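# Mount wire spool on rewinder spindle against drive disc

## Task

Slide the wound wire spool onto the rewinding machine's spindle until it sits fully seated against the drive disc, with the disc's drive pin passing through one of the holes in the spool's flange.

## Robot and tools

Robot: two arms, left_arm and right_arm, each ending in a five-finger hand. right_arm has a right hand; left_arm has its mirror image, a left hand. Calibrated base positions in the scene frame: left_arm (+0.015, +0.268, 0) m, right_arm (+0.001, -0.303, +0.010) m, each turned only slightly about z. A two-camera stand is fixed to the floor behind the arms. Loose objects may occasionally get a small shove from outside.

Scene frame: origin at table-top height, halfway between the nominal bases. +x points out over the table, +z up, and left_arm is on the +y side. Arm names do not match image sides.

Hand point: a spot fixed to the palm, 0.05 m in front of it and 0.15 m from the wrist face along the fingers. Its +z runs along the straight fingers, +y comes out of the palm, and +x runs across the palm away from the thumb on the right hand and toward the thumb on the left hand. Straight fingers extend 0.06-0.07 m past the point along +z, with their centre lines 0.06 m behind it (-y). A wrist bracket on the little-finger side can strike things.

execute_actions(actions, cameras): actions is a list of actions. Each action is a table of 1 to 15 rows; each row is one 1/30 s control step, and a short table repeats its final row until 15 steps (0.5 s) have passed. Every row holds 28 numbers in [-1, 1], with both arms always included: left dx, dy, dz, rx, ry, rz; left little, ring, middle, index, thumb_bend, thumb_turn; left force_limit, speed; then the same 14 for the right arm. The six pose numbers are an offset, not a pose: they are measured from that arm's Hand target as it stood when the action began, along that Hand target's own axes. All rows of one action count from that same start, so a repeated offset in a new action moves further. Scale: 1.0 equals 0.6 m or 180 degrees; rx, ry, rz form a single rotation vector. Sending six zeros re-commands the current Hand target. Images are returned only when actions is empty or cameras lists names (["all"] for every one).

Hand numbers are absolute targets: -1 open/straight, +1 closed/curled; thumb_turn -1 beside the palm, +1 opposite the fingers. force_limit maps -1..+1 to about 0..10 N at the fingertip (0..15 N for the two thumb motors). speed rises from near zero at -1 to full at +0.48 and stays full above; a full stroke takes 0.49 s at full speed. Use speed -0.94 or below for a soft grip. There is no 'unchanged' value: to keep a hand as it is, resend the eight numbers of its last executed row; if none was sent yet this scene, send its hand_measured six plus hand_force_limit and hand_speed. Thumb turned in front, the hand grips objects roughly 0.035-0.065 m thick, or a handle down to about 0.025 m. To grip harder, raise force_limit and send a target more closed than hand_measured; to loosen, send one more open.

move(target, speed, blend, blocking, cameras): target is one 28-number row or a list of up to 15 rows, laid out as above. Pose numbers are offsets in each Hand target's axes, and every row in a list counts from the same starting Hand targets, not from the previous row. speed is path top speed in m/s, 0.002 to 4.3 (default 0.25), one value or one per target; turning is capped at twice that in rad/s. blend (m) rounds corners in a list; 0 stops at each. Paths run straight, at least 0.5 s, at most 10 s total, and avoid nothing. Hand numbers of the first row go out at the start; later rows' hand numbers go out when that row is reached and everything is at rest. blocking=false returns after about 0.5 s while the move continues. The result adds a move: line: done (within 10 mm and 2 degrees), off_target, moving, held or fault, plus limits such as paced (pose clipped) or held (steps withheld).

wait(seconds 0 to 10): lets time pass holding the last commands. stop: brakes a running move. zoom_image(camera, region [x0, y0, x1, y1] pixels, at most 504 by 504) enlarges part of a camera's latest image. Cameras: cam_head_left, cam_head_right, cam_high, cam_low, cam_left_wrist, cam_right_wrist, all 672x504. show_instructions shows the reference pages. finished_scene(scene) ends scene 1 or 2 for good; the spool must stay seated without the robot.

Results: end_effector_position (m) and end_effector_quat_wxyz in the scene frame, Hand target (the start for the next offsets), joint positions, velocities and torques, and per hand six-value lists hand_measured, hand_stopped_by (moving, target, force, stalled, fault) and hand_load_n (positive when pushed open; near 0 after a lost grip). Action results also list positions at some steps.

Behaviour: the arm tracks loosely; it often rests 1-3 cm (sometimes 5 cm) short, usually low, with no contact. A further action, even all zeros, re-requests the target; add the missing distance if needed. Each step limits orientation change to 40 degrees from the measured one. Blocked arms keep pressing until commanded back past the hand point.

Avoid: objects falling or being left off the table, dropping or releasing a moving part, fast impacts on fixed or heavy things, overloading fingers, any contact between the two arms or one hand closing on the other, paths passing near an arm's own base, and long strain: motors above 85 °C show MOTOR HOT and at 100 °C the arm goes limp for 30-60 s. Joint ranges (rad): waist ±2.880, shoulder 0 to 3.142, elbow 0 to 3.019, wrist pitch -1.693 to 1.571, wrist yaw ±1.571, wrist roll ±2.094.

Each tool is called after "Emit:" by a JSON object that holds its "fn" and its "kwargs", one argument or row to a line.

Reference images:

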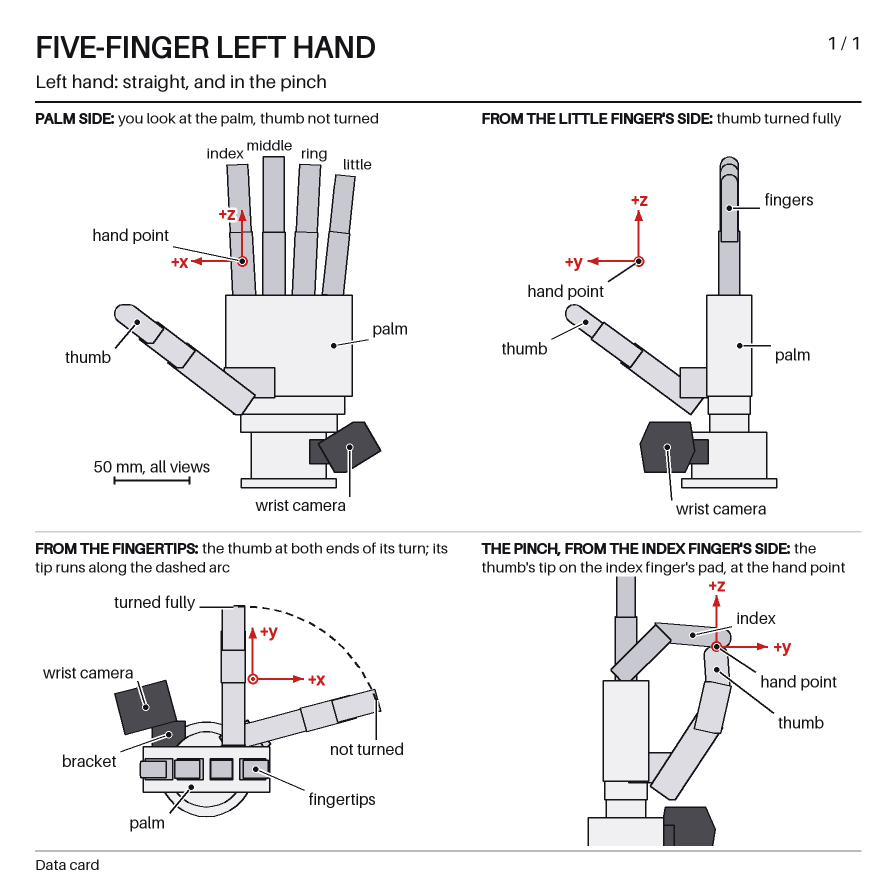

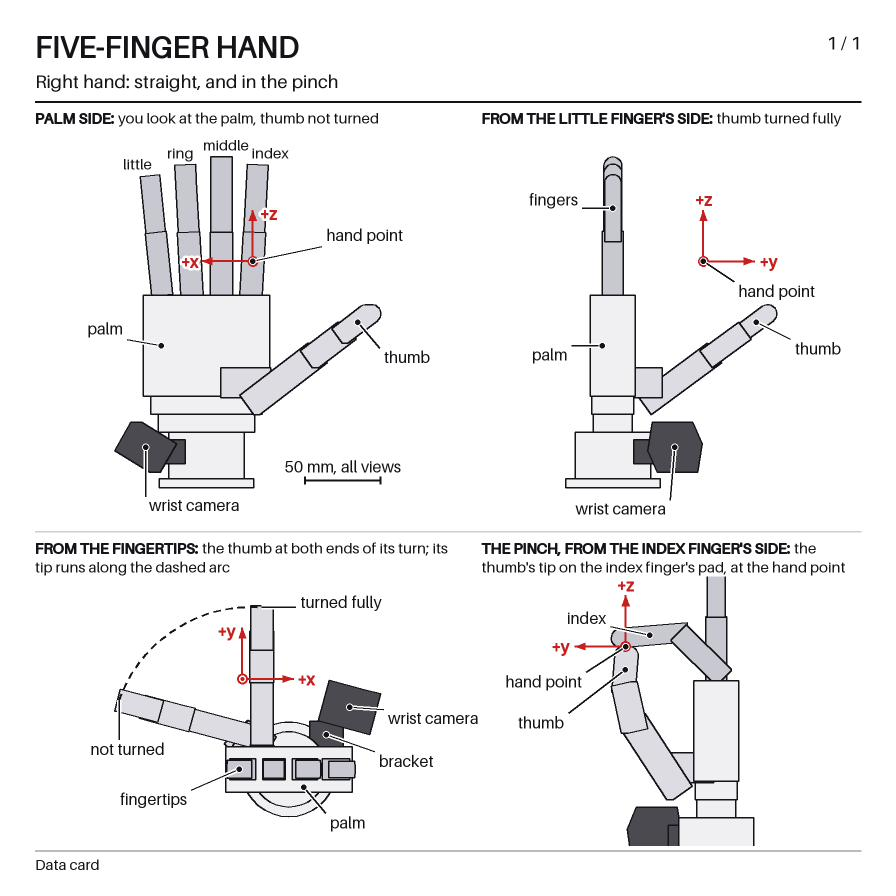

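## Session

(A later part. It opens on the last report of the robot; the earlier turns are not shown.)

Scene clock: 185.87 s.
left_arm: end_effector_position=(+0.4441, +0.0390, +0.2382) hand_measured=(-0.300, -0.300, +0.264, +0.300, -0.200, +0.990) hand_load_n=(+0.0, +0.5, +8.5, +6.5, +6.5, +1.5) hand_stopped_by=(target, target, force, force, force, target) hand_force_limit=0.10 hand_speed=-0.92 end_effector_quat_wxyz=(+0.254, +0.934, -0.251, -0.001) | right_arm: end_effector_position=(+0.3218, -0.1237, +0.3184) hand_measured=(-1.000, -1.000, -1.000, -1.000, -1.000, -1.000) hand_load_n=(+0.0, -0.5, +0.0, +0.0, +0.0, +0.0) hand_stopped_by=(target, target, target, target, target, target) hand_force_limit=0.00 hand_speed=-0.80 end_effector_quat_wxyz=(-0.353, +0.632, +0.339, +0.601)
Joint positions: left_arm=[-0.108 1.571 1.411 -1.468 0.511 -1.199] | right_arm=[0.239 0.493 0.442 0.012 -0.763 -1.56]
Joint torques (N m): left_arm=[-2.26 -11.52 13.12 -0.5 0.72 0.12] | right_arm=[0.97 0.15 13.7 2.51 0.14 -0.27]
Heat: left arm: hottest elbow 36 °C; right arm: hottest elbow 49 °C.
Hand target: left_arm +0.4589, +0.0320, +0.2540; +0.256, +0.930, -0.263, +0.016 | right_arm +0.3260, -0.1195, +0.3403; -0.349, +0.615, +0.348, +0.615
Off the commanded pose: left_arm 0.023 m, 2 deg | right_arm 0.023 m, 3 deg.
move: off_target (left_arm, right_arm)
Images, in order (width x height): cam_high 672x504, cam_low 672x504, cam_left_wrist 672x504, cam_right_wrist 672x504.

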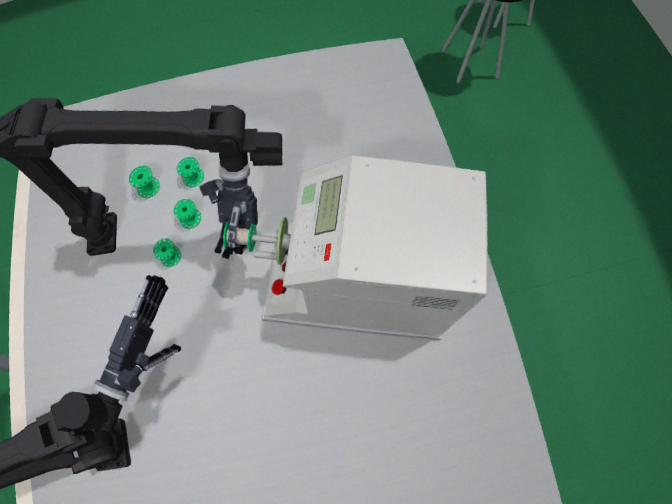

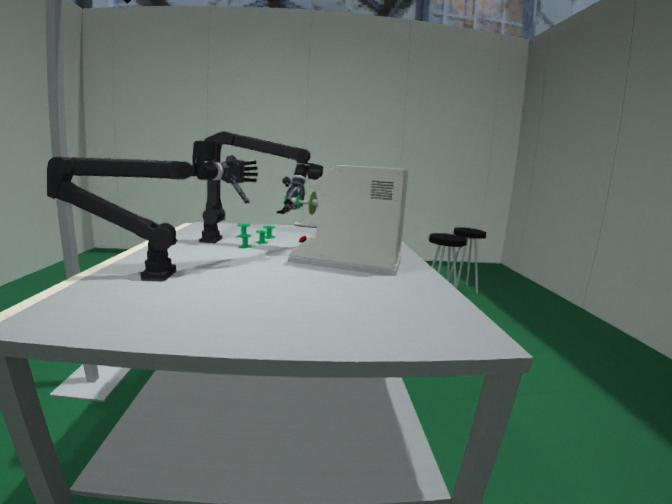

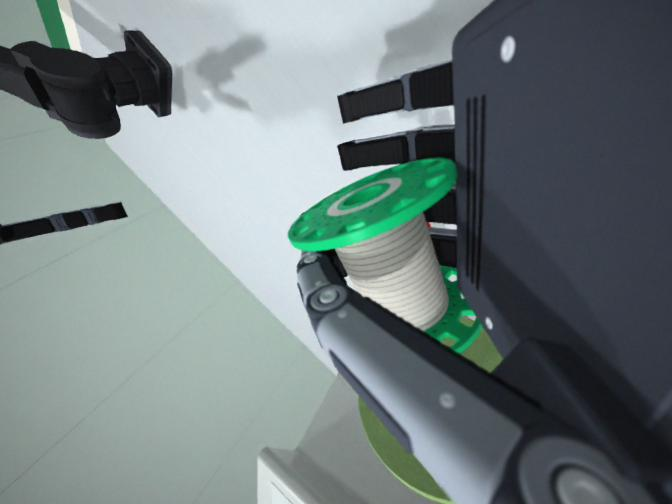

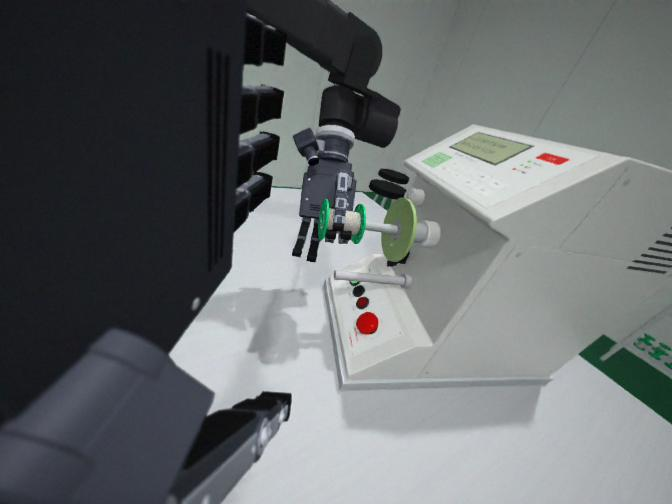

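Emit:
{"fn": "move", "kwargs": {
  "target": [0.0235,-0.009,0.0039,0,0,0,-0.3,-0.3,0.5,0.52,-0.16,0.99,0.1,-0.92,0,0,0,0,0,0,-1,-1,-1,-1,-1,-1,0,-0.8],
  "speed": 0.04,
  "cameras": ["cam_low","cam_high","cam_head_right","cam_left_wrist","cam_right_wrist"]
}}

Emit:
{"fn": "zoom_image", "kwargs": {
  "camera": "cam_right_wrist",
  "region": [300, 180, 420, 270]
}}

Emit:
{"fn": "zoom_image", "kwargs": {
  "camera": "cam_high",
  "region": [210, 212, 290, 272]
}}

Emit:
{"fn": "zoom_image", "kwargs": {
  "camera": "cam_left_wrist",
  "region": [270, 150, 510, 390]
}}

Scene clock: 187.40 s.
left_arm: end_effector_position=(+0.4565, +0.0354, +0.2387) hand_measured=(-0.300, -0.300, +0.264, +0.300, -0.200, +0.990) hand_load_n=(+0.0, +0.0, +8.5, +7.0, +6.5, +1.5) hand_stopped_by=(target, target, force, force, force, target) hand_force_limit=0.10 hand_speed=-0.92 end_effector_quat_wxyz=(+0.255, +0.934, -0.252, -0.001) | right_arm: end_effector_position=(+0.3218, -0.1237, +0.3184) hand_measured=(-1.000, -1.000, -1.000, -1.000, -1.000, -1.000) hand_load_n=(+0.0, +0.0, +0.0, +0.0, +0.0, +0.0) hand_stopped_by=(target, target, target, target, target, target) hand_force_limit=0.00 hand_speed=-0.80 end_effector_quat_wxyz=(-0.353, +0.632, +0.339, +0.601)
Joint positions: left_arm=[-0.111 1.604 1.452 -1.474 0.512 -1.199] | right_arm=[0.239 0.493 0.442 0.012 -0.763 -1.56]
Joint torques (N m): left_arm=[-2.14 -11.46 13.2 -0.29 0.69 0.1] | right_arm=[0.91 0.15 13.7 2.51 0.15 -0.27]
Heat: left arm: hottest elbow 36 °C; right arm: hottest elbow 49 °C.
Hand target: left_arm +0.4736, +0.0280, +0.2519; +0.256, +0.930, -0.263, +0.016 | right_arm +0.3260, -0.1195, +0.3403; -0.349, +0.615, +0.348, +0.615
Off the commanded pose: left_arm 0.023 m, 2 deg | right_arm 0.023 m, 3 deg.
move: off_target (left_arm, right_arm)
Images, in order (width x height): cam_head_right 672x504, cam_high 672x504, cam_low 672x504, cam_left_wrist 672x504, cam_right_wrist 672x504.

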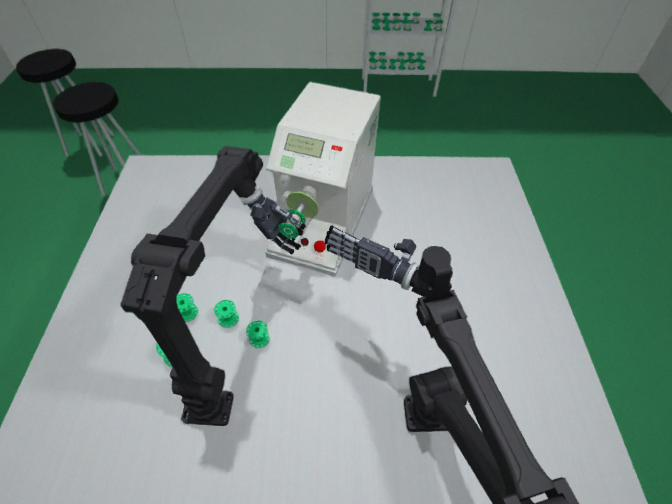

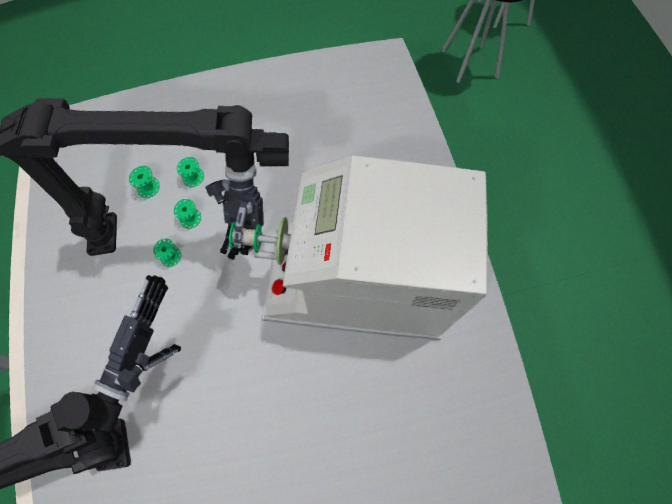

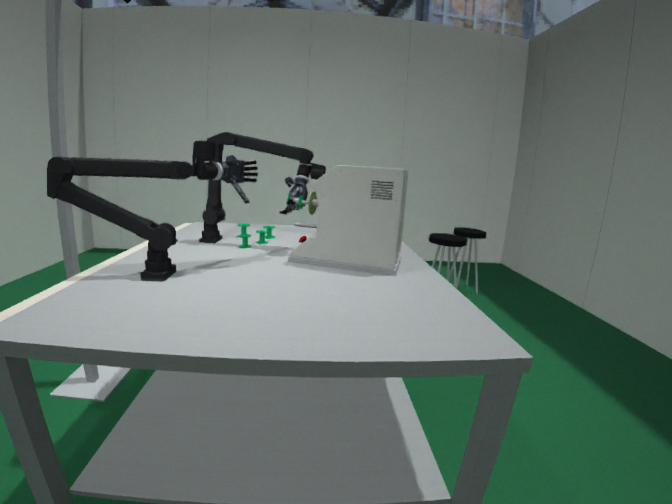

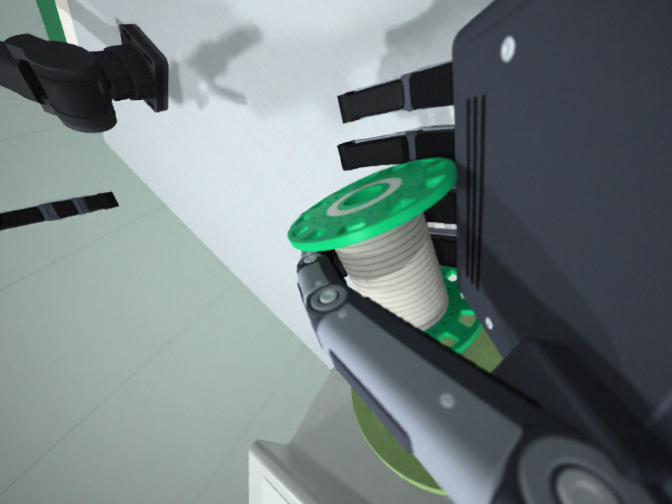

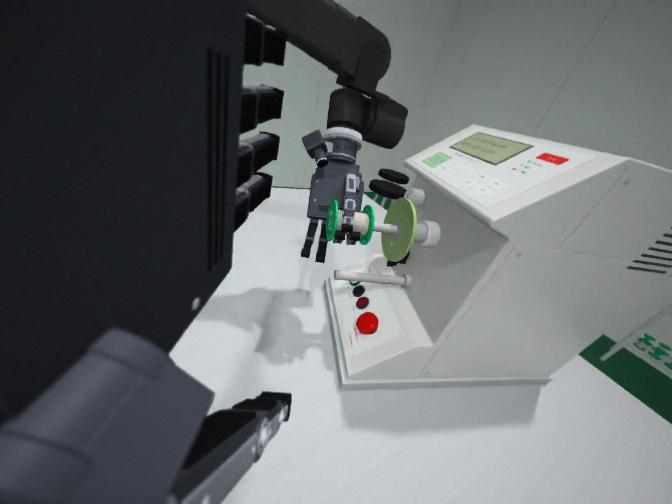

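Scaled by 4.200 from the camera's 672x504 image, which has a finer 960x720 frame.

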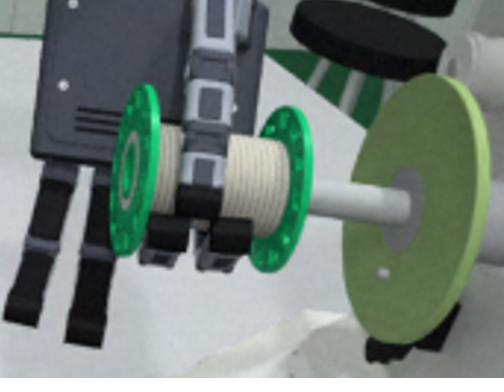

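Scaled by 6.300 from the camera's 672x504 image, which has a finer 960x720 frame.

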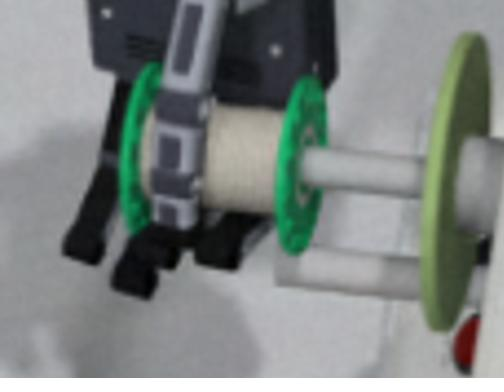

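Scaled by 2.100 from the camera's 672x504 image, which has a finer 960x720 frame.

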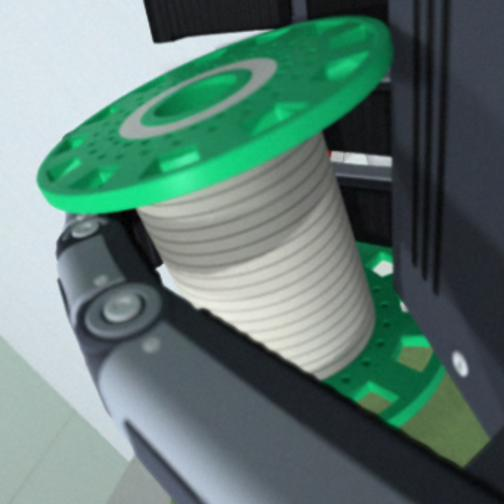

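Emit:
{"fn": "move", "kwargs": {
  "target": [0.0313,-0.012,0.0052,0,0,0,-0.3,-0.3,0.5,0.52,-0.16,0.99,0.1,-0.92,0,0,0,0,0,0,-1,-1,-1,-1,-1,-1,0,-0.8],
  "speed": 0.04,
  "cameras": ["cam_low","cam_high","cam_head_right","cam_left_wrist","cam_right_wrist"]
}}

Emit:
{"fn": "zoom_image", "kwargs": {
  "camera": "cam_right_wrist",
  "region": [320, 180, 440, 270]
}}

Emit:
{"fn": "zoom_image", "kwargs": {
  "camera": "cam_high",
  "region": [220, 212, 300, 272]
}}

Emit:
{"fn": "zoom_image", "kwargs": {
  "camera": "cam_left_wrist",
  "region": [380, 230, 510, 380]
}}

Scene clock: 188.87 s.
left_arm: end_effector_position=(+0.4777, +0.0286, +0.2390) hand_measured=(-0.300, -0.300, +0.264, +0.300, -0.200, +0.990) hand_load_n=(+0.0, +0.0, +9.0, +6.5, +6.5, +1.5) hand_stopped_by=(target, target, force, force, force, target) hand_force_limit=0.10 hand_speed=-0.92 end_effector_quat_wxyz=(+0.256, +0.932, -0.256, +0.004) | right_arm: end_effector_position=(+0.3218, -0.1237, +0.3184) hand_measured=(-1.000, -1.000, -1.000, -1.000, -1.000, -1.000) hand_load_n=(+0.0, +0.0, +0.0, +0.0, +0.0, +0.0) hand_stopped_by=(target, target, target, target, target, target) hand_force_limit=0.00 hand_speed=-0.80 end_effector_quat_wxyz=(-0.353, +0.632, +0.339, +0.601)
Joint positions: left_arm=[-0.116 1.656 1.517 -1.474 0.516 -1.199] | right_arm=[0.239 0.493 0.442 0.012 -0.763 -1.56]
Joint torques (N m): left_arm=[-2.14 -12.16 12.85 -0.39 0.57 0.05] | right_arm=[0.97 0.15 13.7 2.51 0.15 -0.26]
Heat: left arm: hottest elbow 36 °C; right arm: hottest elbow 49 °C.
Hand target: left_arm +0.4930, +0.0228, +0.2490; +0.256, +0.930, -0.263, +0.016 | right_arm +0.3260, -0.1195, +0.3403; -0.349, +0.615, +0.348, +0.615
Off the commanded pose: left_arm 0.019 m, 2 deg | right_arm 0.023 m, 3 deg.
move: off_target (left_arm, right_arm)
Images, in order (width x height): cam_head_right 672x504, cam_high 672x504, cam_low 672x504, cam_left_wrist 672x504, cam_right_wrist 672x504.

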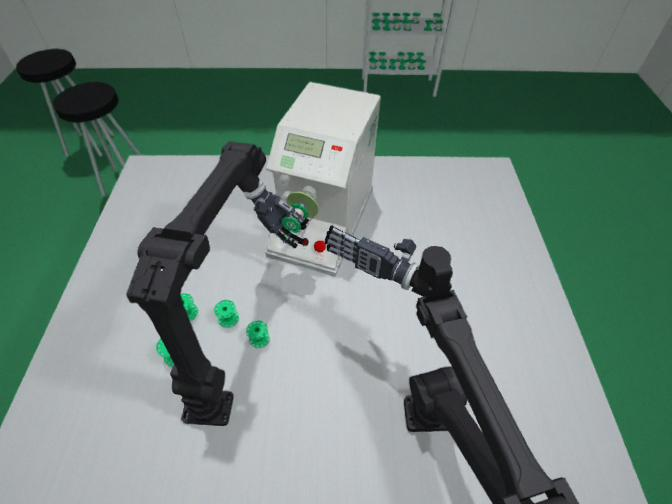

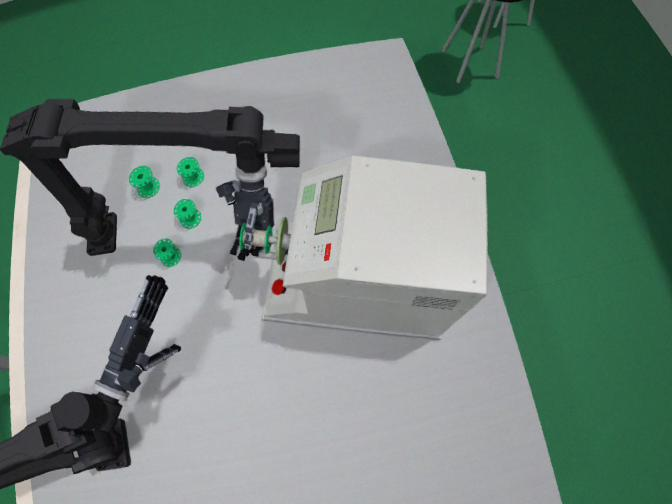

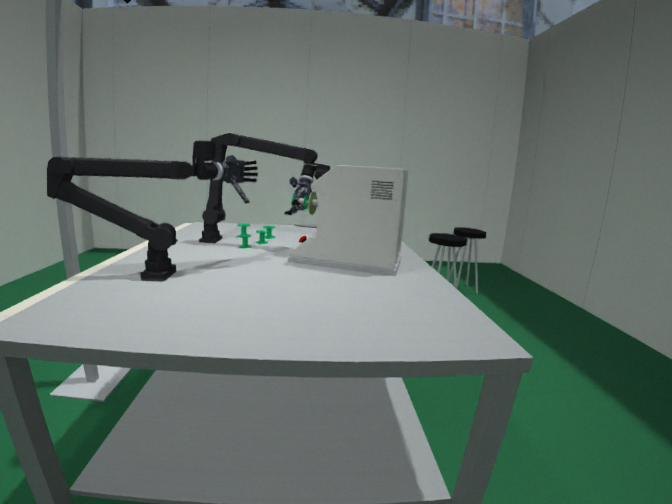

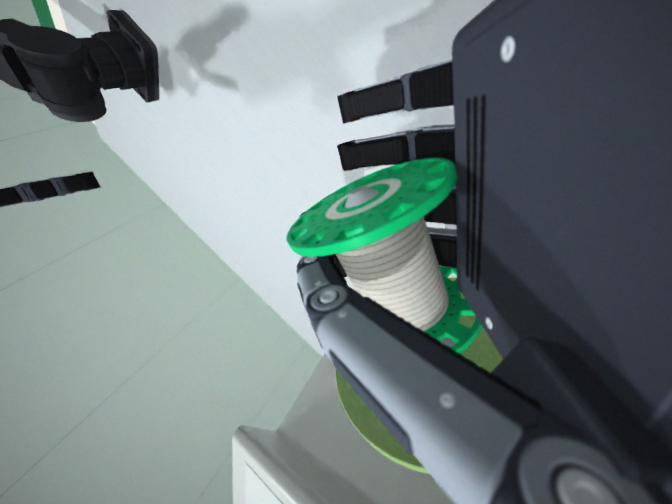

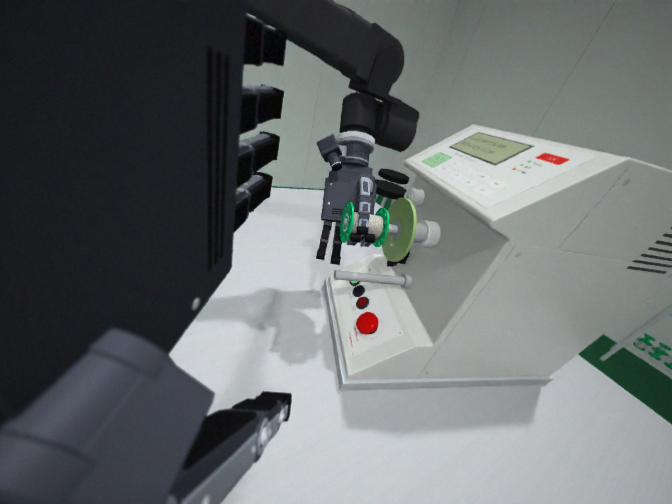

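Scaled by 4.200 from the camera's 672x504 image, which has a finer 960x720 frame.

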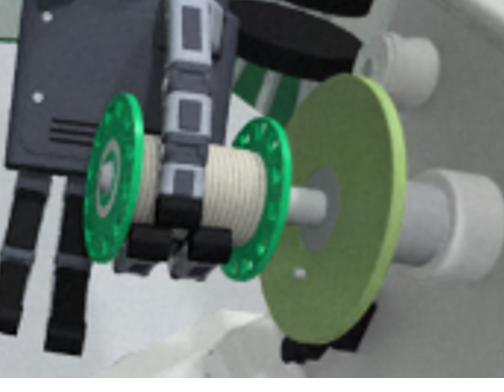

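Scaled by 6.300 from the camera's 672x504 image, which has a finer 960x720 frame.

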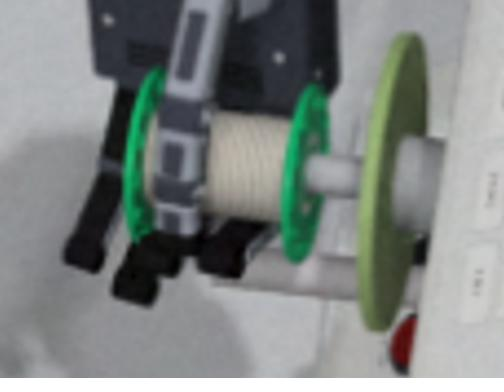

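Scaled by 3.360 from the camera's 672x504 image, which has a finer 960x720 frame.

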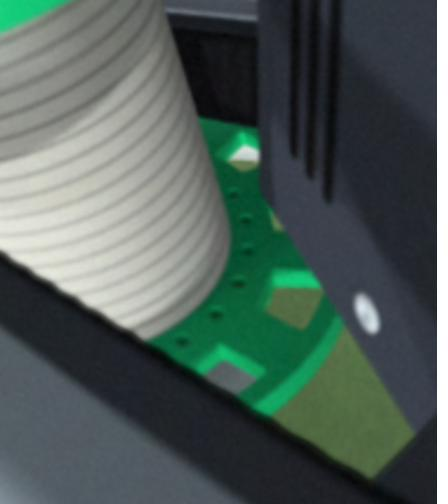

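Emit:
{"fn": "zoom_image", "kwargs": {
  "camera": "cam_head_right",
  "region": [265, 180, 335, 250]
}}

Emit:
{"fn": "zoom_image", "kwargs": {
  "camera": "cam_right_wrist",
  "region": [330, 190, 420, 260]
}}

Emit:
{"fn": "zoom_image", "kwargs": {
  "camera": "cam_low",
  "region": [280, 180, 330, 220]
}}

Scaled by 7.200 from the camera's 672x504 image, which has a finer 960x720 frame.

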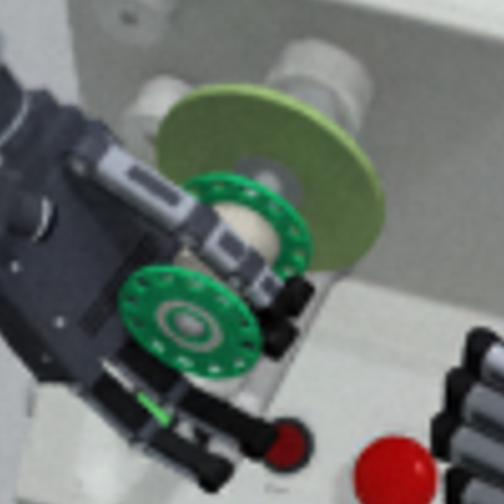

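Scaled by 5.600 from the camera's 672x504 image, which has a finer 960x720 frame.

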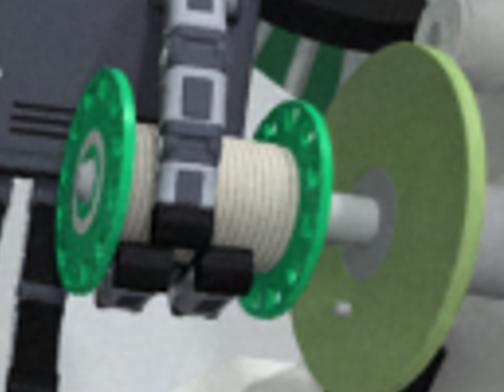

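Scaled by 10.080 from the camera's 672x504 image, which has a finer 960x720 frame.

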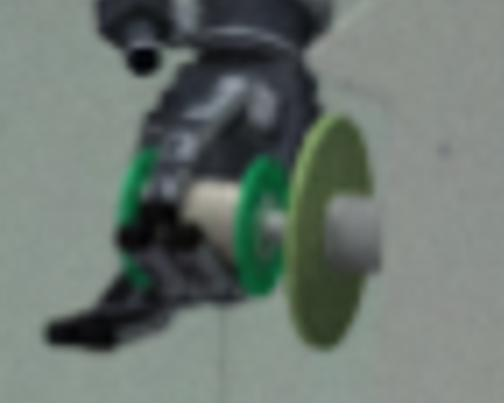

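Emit:
{"fn": "zoom_image", "kwargs": {
  "camera": "cam_right_wrist",
  "region": [365, 200, 400, 252]
}}

Emit:
{"fn": "zoom_image", "kwargs": {
  "camera": "cam_right_wrist",
  "region": [335, 195, 370, 247]
}}

Scaled by 9.692 from the camera's 672x504 image, which has a finer 960x720 frame.

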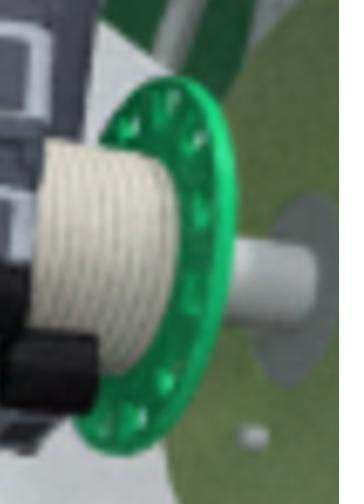

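Scaled by 9.692 from the camera's 672x504 image, which has a finer 960x720 frame.

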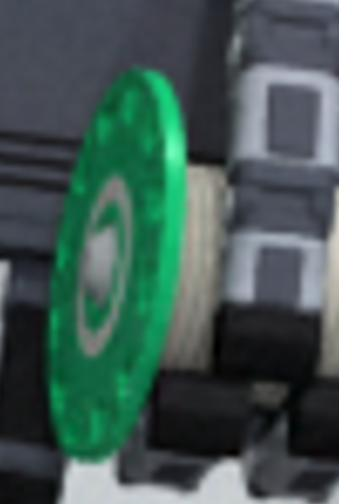

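Emit:
{"fn": "move", "kwargs": {
  "target": [0.0125,-0.0048,0.0021,0,0,0,-0.3,-0.3,0.5,0.52,-0.16,0.99,0.1,-0.92,0,0,0,0,0,0,-1,-1,-1,-1,-1,-1,0,-0.8],
  "speed": 0.03,
  "cameras": ["cam_high","cam_head_right","cam_left_wrist","cam_right_wrist"]
}}

Emit:
{"fn": "zoom_image", "kwargs": {
  "camera": "cam_right_wrist",
  "region": [365, 200, 410, 260]
}}

Emit:
{"fn": "zoom_image", "kwargs": {
  "camera": "cam_high",
  "region": [230, 212, 300, 265]
}}

Emit:
{"fn": "zoom_image", "kwargs": {
  "camera": "cam_left_wrist",
  "region": [380, 230, 510, 380]
}}

Emit:
{"fn": "zoom_image", "kwargs": {
  "camera": "cam_head_right",
  "region": [275, 180, 325, 240]
}}

Scene clock: 194.03 s.
left_arm: end_effector_position=(+0.4849, +0.0263, +0.2389) hand_measured=(-0.300, -0.300, +0.264, +0.300, -0.200, +0.990) hand_load_n=(+0.0, +0.0, +8.0, +6.5, +6.5, +2.0) hand_stopped_by=(target, target, force, force, force, target) hand_force_limit=0.10 hand_speed=-0.92 end_effector_quat_wxyz=(+0.256, +0.932, -0.257, +0.005) | right_arm: end_effector_position=(+0.3218, -0.1237, +0.3184) hand_measured=(-1.000, -1.000, -1.000, -1.000, -1.000, -1.000) hand_load_n=(+0.0, +0.0, +0.0, +0.0, +0.0, +0.0) hand_stopped_by=(target, target, target, target, target, target) hand_force_limit=0.00 hand_speed=-0.80 end_effector_quat_wxyz=(-0.353, +0.632, +0.339, +0.601)
Joint positions: left_arm=[-0.118 1.676 1.541 -1.477 0.516 -1.199] | right_arm=[0.239 0.493 0.442 0.012 -0.763 -1.56]
Joint torques (N m): left_arm=[-1.96 -12.16 12.88 -0.28 0.54 0.03] | right_arm=[0.97 0.15 13.7 2.5 0.15 -0.27]
Heat: left arm: hottest elbow 36 °C; right arm: hottest elbow 49 °C.
Hand target: left_arm +0.5008, +0.0206, +0.2476; +0.256, +0.930, -0.263, +0.016 | right_arm +0.3260, -0.1195, +0.3403; -0.349, +0.615, +0.348, +0.615
Off the commanded pose: left_arm 0.019 m, 1 deg | right_arm 0.023 m, 3 deg.
move: off_target (left_arm, right_arm)
Images, in order (width x height): cam_head_right 672x504, cam_high 672x504, cam_left_wrist 672x504, cam_right_wrist 672x504.

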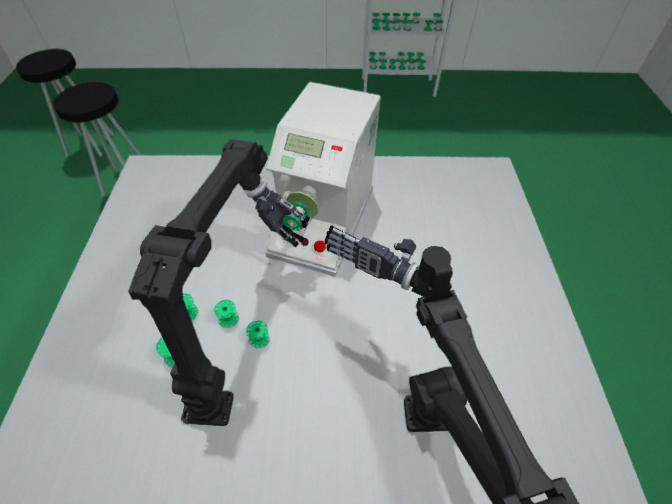

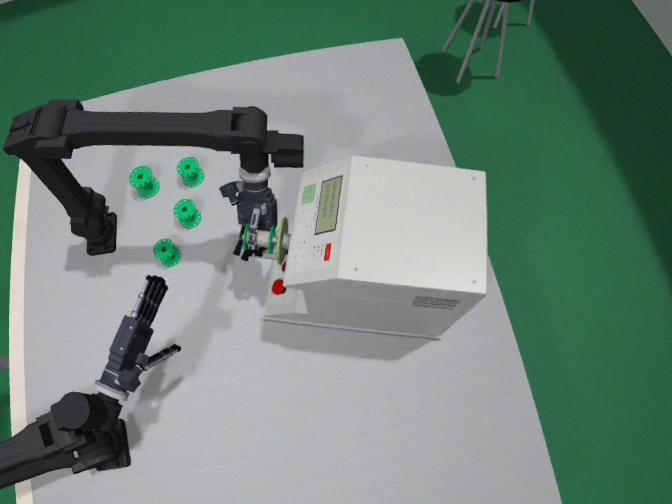

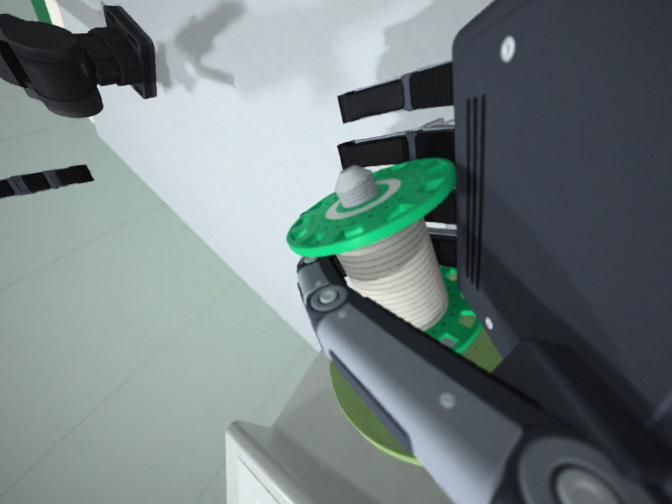

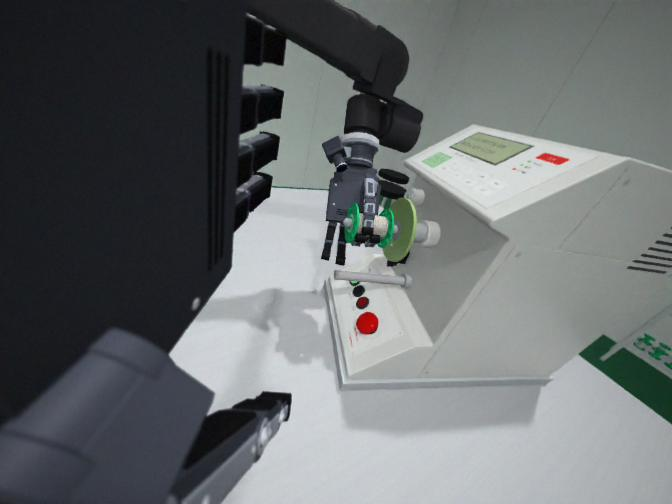

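Scaled by 8.400 from the camera's 672x504 image, which has a finer 960x720 frame.

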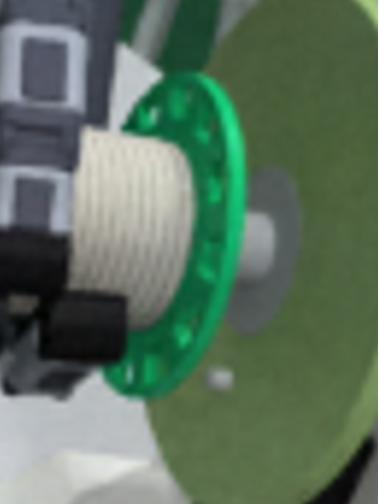

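Scaled by 7.200 from the camera's 672x504 image, which has a finer 960x720 frame.

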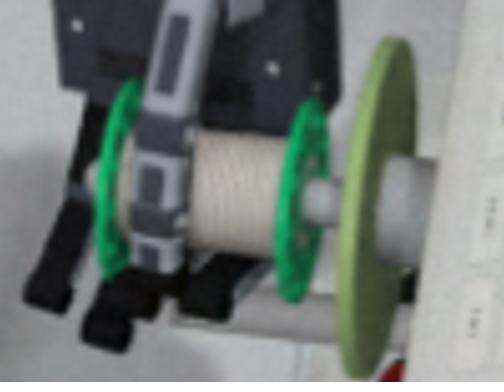

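Scaled by 3.360 from the camera's 672x504 image, which has a finer 960x720 frame.

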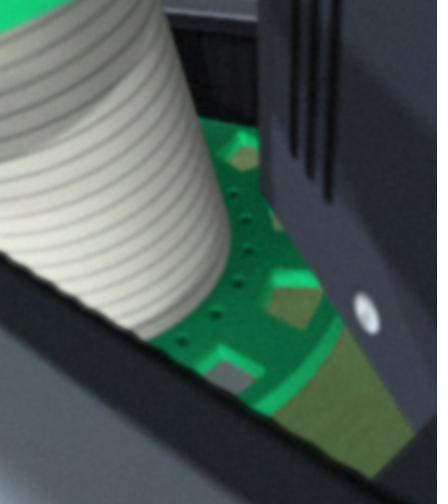

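Scaled by 8.400 from the camera's 672x504 image, which has a finer 960x720 frame.

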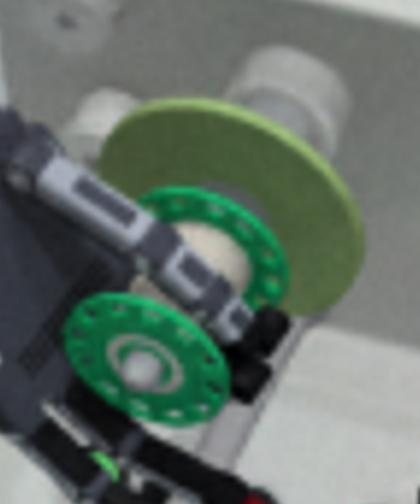

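Emit:
{"fn": "move", "kwargs": {
  "target": [0.0157,-0.006,0.0026,0,0,0,-0.3,-0.3,0.5,0.52,-0.16,0.99,0.1,-0.92,0,0,0,0,0,0,-1,-1,-1,-1,-1,-1,0,-0.8],
  "speed": 0.03,
  "cameras": ["cam_high","cam_head_right","cam_left_wrist","cam_right_wrist"]
}}

Emit:
{"fn": "zoom_image", "kwargs": {
  "camera": "cam_right_wrist",
  "region": [365, 200, 410, 260]
}}

Emit:
{"fn": "zoom_image", "kwargs": {
  "camera": "cam_high",
  "region": [230, 212, 300, 265]
}}

Emit:
{"fn": "zoom_image", "kwargs": {
  "camera": "cam_left_wrist",
  "region": [380, 230, 510, 380]
}}

Emit:
{"fn": "zoom_image", "kwargs": {
  "camera": "cam_head_right",
  "region": [275, 180, 325, 240]
}}

Scene clock: 196.47 s.
left_arm: end_effector_position=(+0.4938, +0.0233, +0.2392) hand_measured=(-0.300, -0.300, +0.264, +0.300, -0.200, +0.990) hand_load_n=(+0.0, +0.0, +8.5, +6.5, +6.5, +1.5) hand_stopped_by=(target, target, force, force, force, target) hand_force_limit=0.10 hand_speed=-0.92 end_effector_quat_wxyz=(+0.257, +0.931, -0.258, +0.005) | right_arm: end_effector_position=(+0.3218, -0.1237, +0.3184) hand_measured=(-1.000, -1.000, -1.000, -1.000, -1.000, -1.000) hand_load_n=(+0.0, +0.0, +0.0, +0.0, +0.0, +0.0) hand_stopped_by=(target, target, target, target, target, target) hand_force_limit=0.00 hand_speed=-0.80 end_effector_quat_wxyz=(-0.353, +0.632, +0.339, +0.601)
Joint positions: left_arm=[-0.12 1.7 1.573 -1.483 0.518 -1.199] | right_arm=[0.239 0.493 0.442 0.012 -0.763 -1.56]
Joint torques (N m): left_arm=[-1.9 -12.22 12.89 -0.27 0.49 0.01] | right_arm=[0.97 0.15 13.7 2.5 0.15 -0.27]
Heat: left arm: hottest elbow 37 °C; right arm: hottest elbow 49 °C.
Hand target: left_arm +0.5105, +0.0180, +0.2462; +0.256, +0.930, -0.263, +0.016 | right_arm +0.3260, -0.1195, +0.3403; -0.349, +0.615, +0.348, +0.615
Off the commanded pose: left_arm 0.019 m, 1 deg | right_arm 0.023 m, 3 deg.
move: off_target (left_arm, right_arm)
Images, in order (width x height): cam_head_right 672x504, cam_high 672x504, cam_left_wrist 672x504, cam_right_wrist 672x504.

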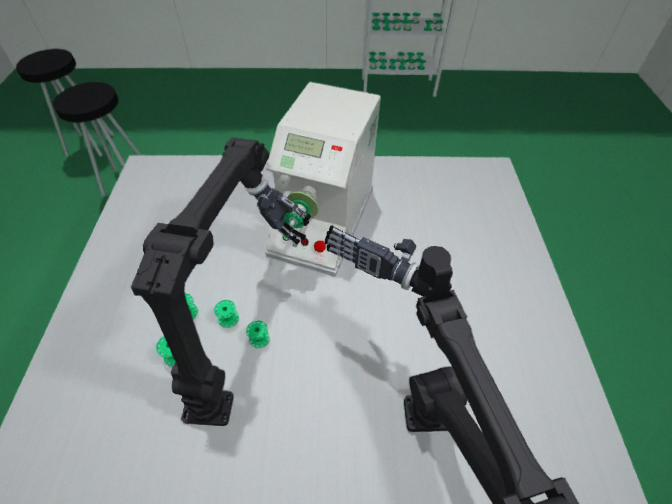

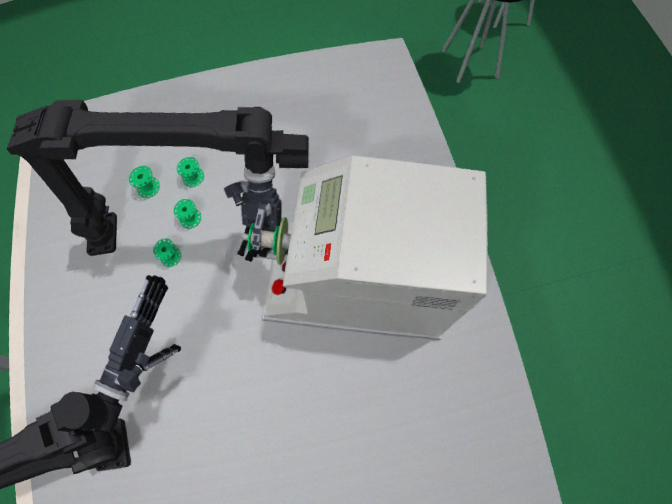

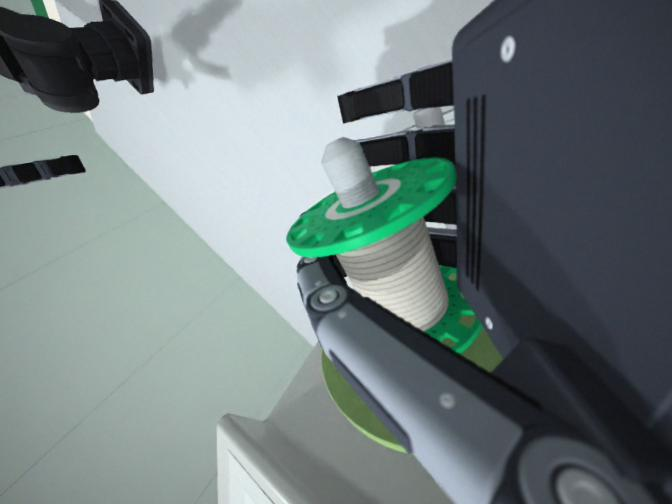

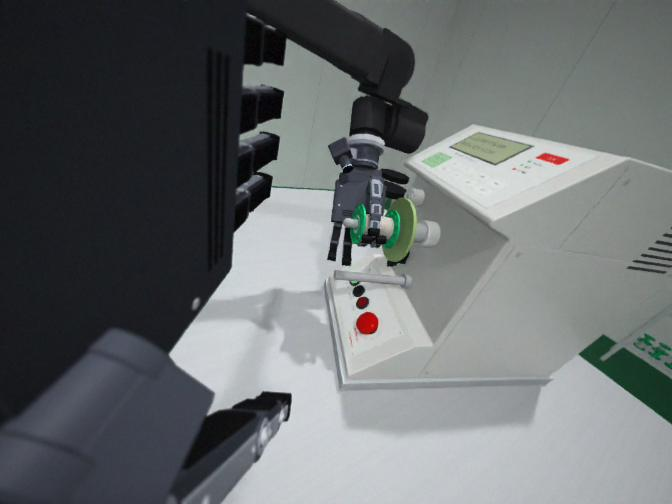

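Scaled by 8.400 from the camera's 672x504 image, which has a finer 960x720 frame.

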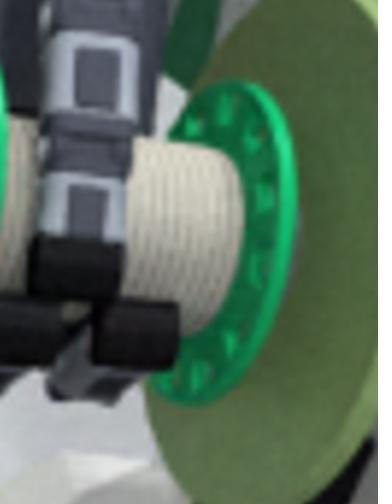

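Scaled by 7.200 from the camera's 672x504 image, which has a finer 960x720 frame.

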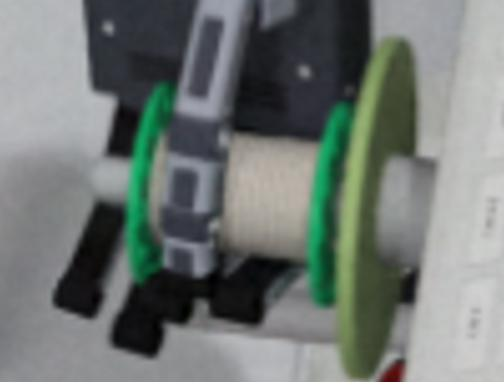

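Scaled by 3.360 from the camera's 672x504 image, which has a finer 960x720 frame.

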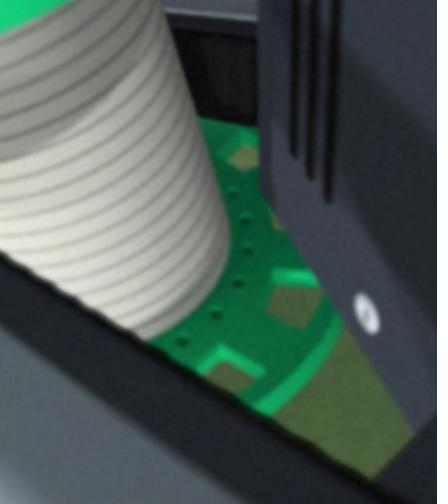

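Scaled by 8.400 from the camera's 672x504 image, which has a finer 960x720 frame.

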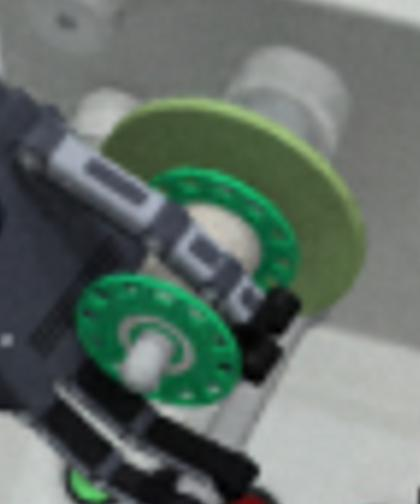

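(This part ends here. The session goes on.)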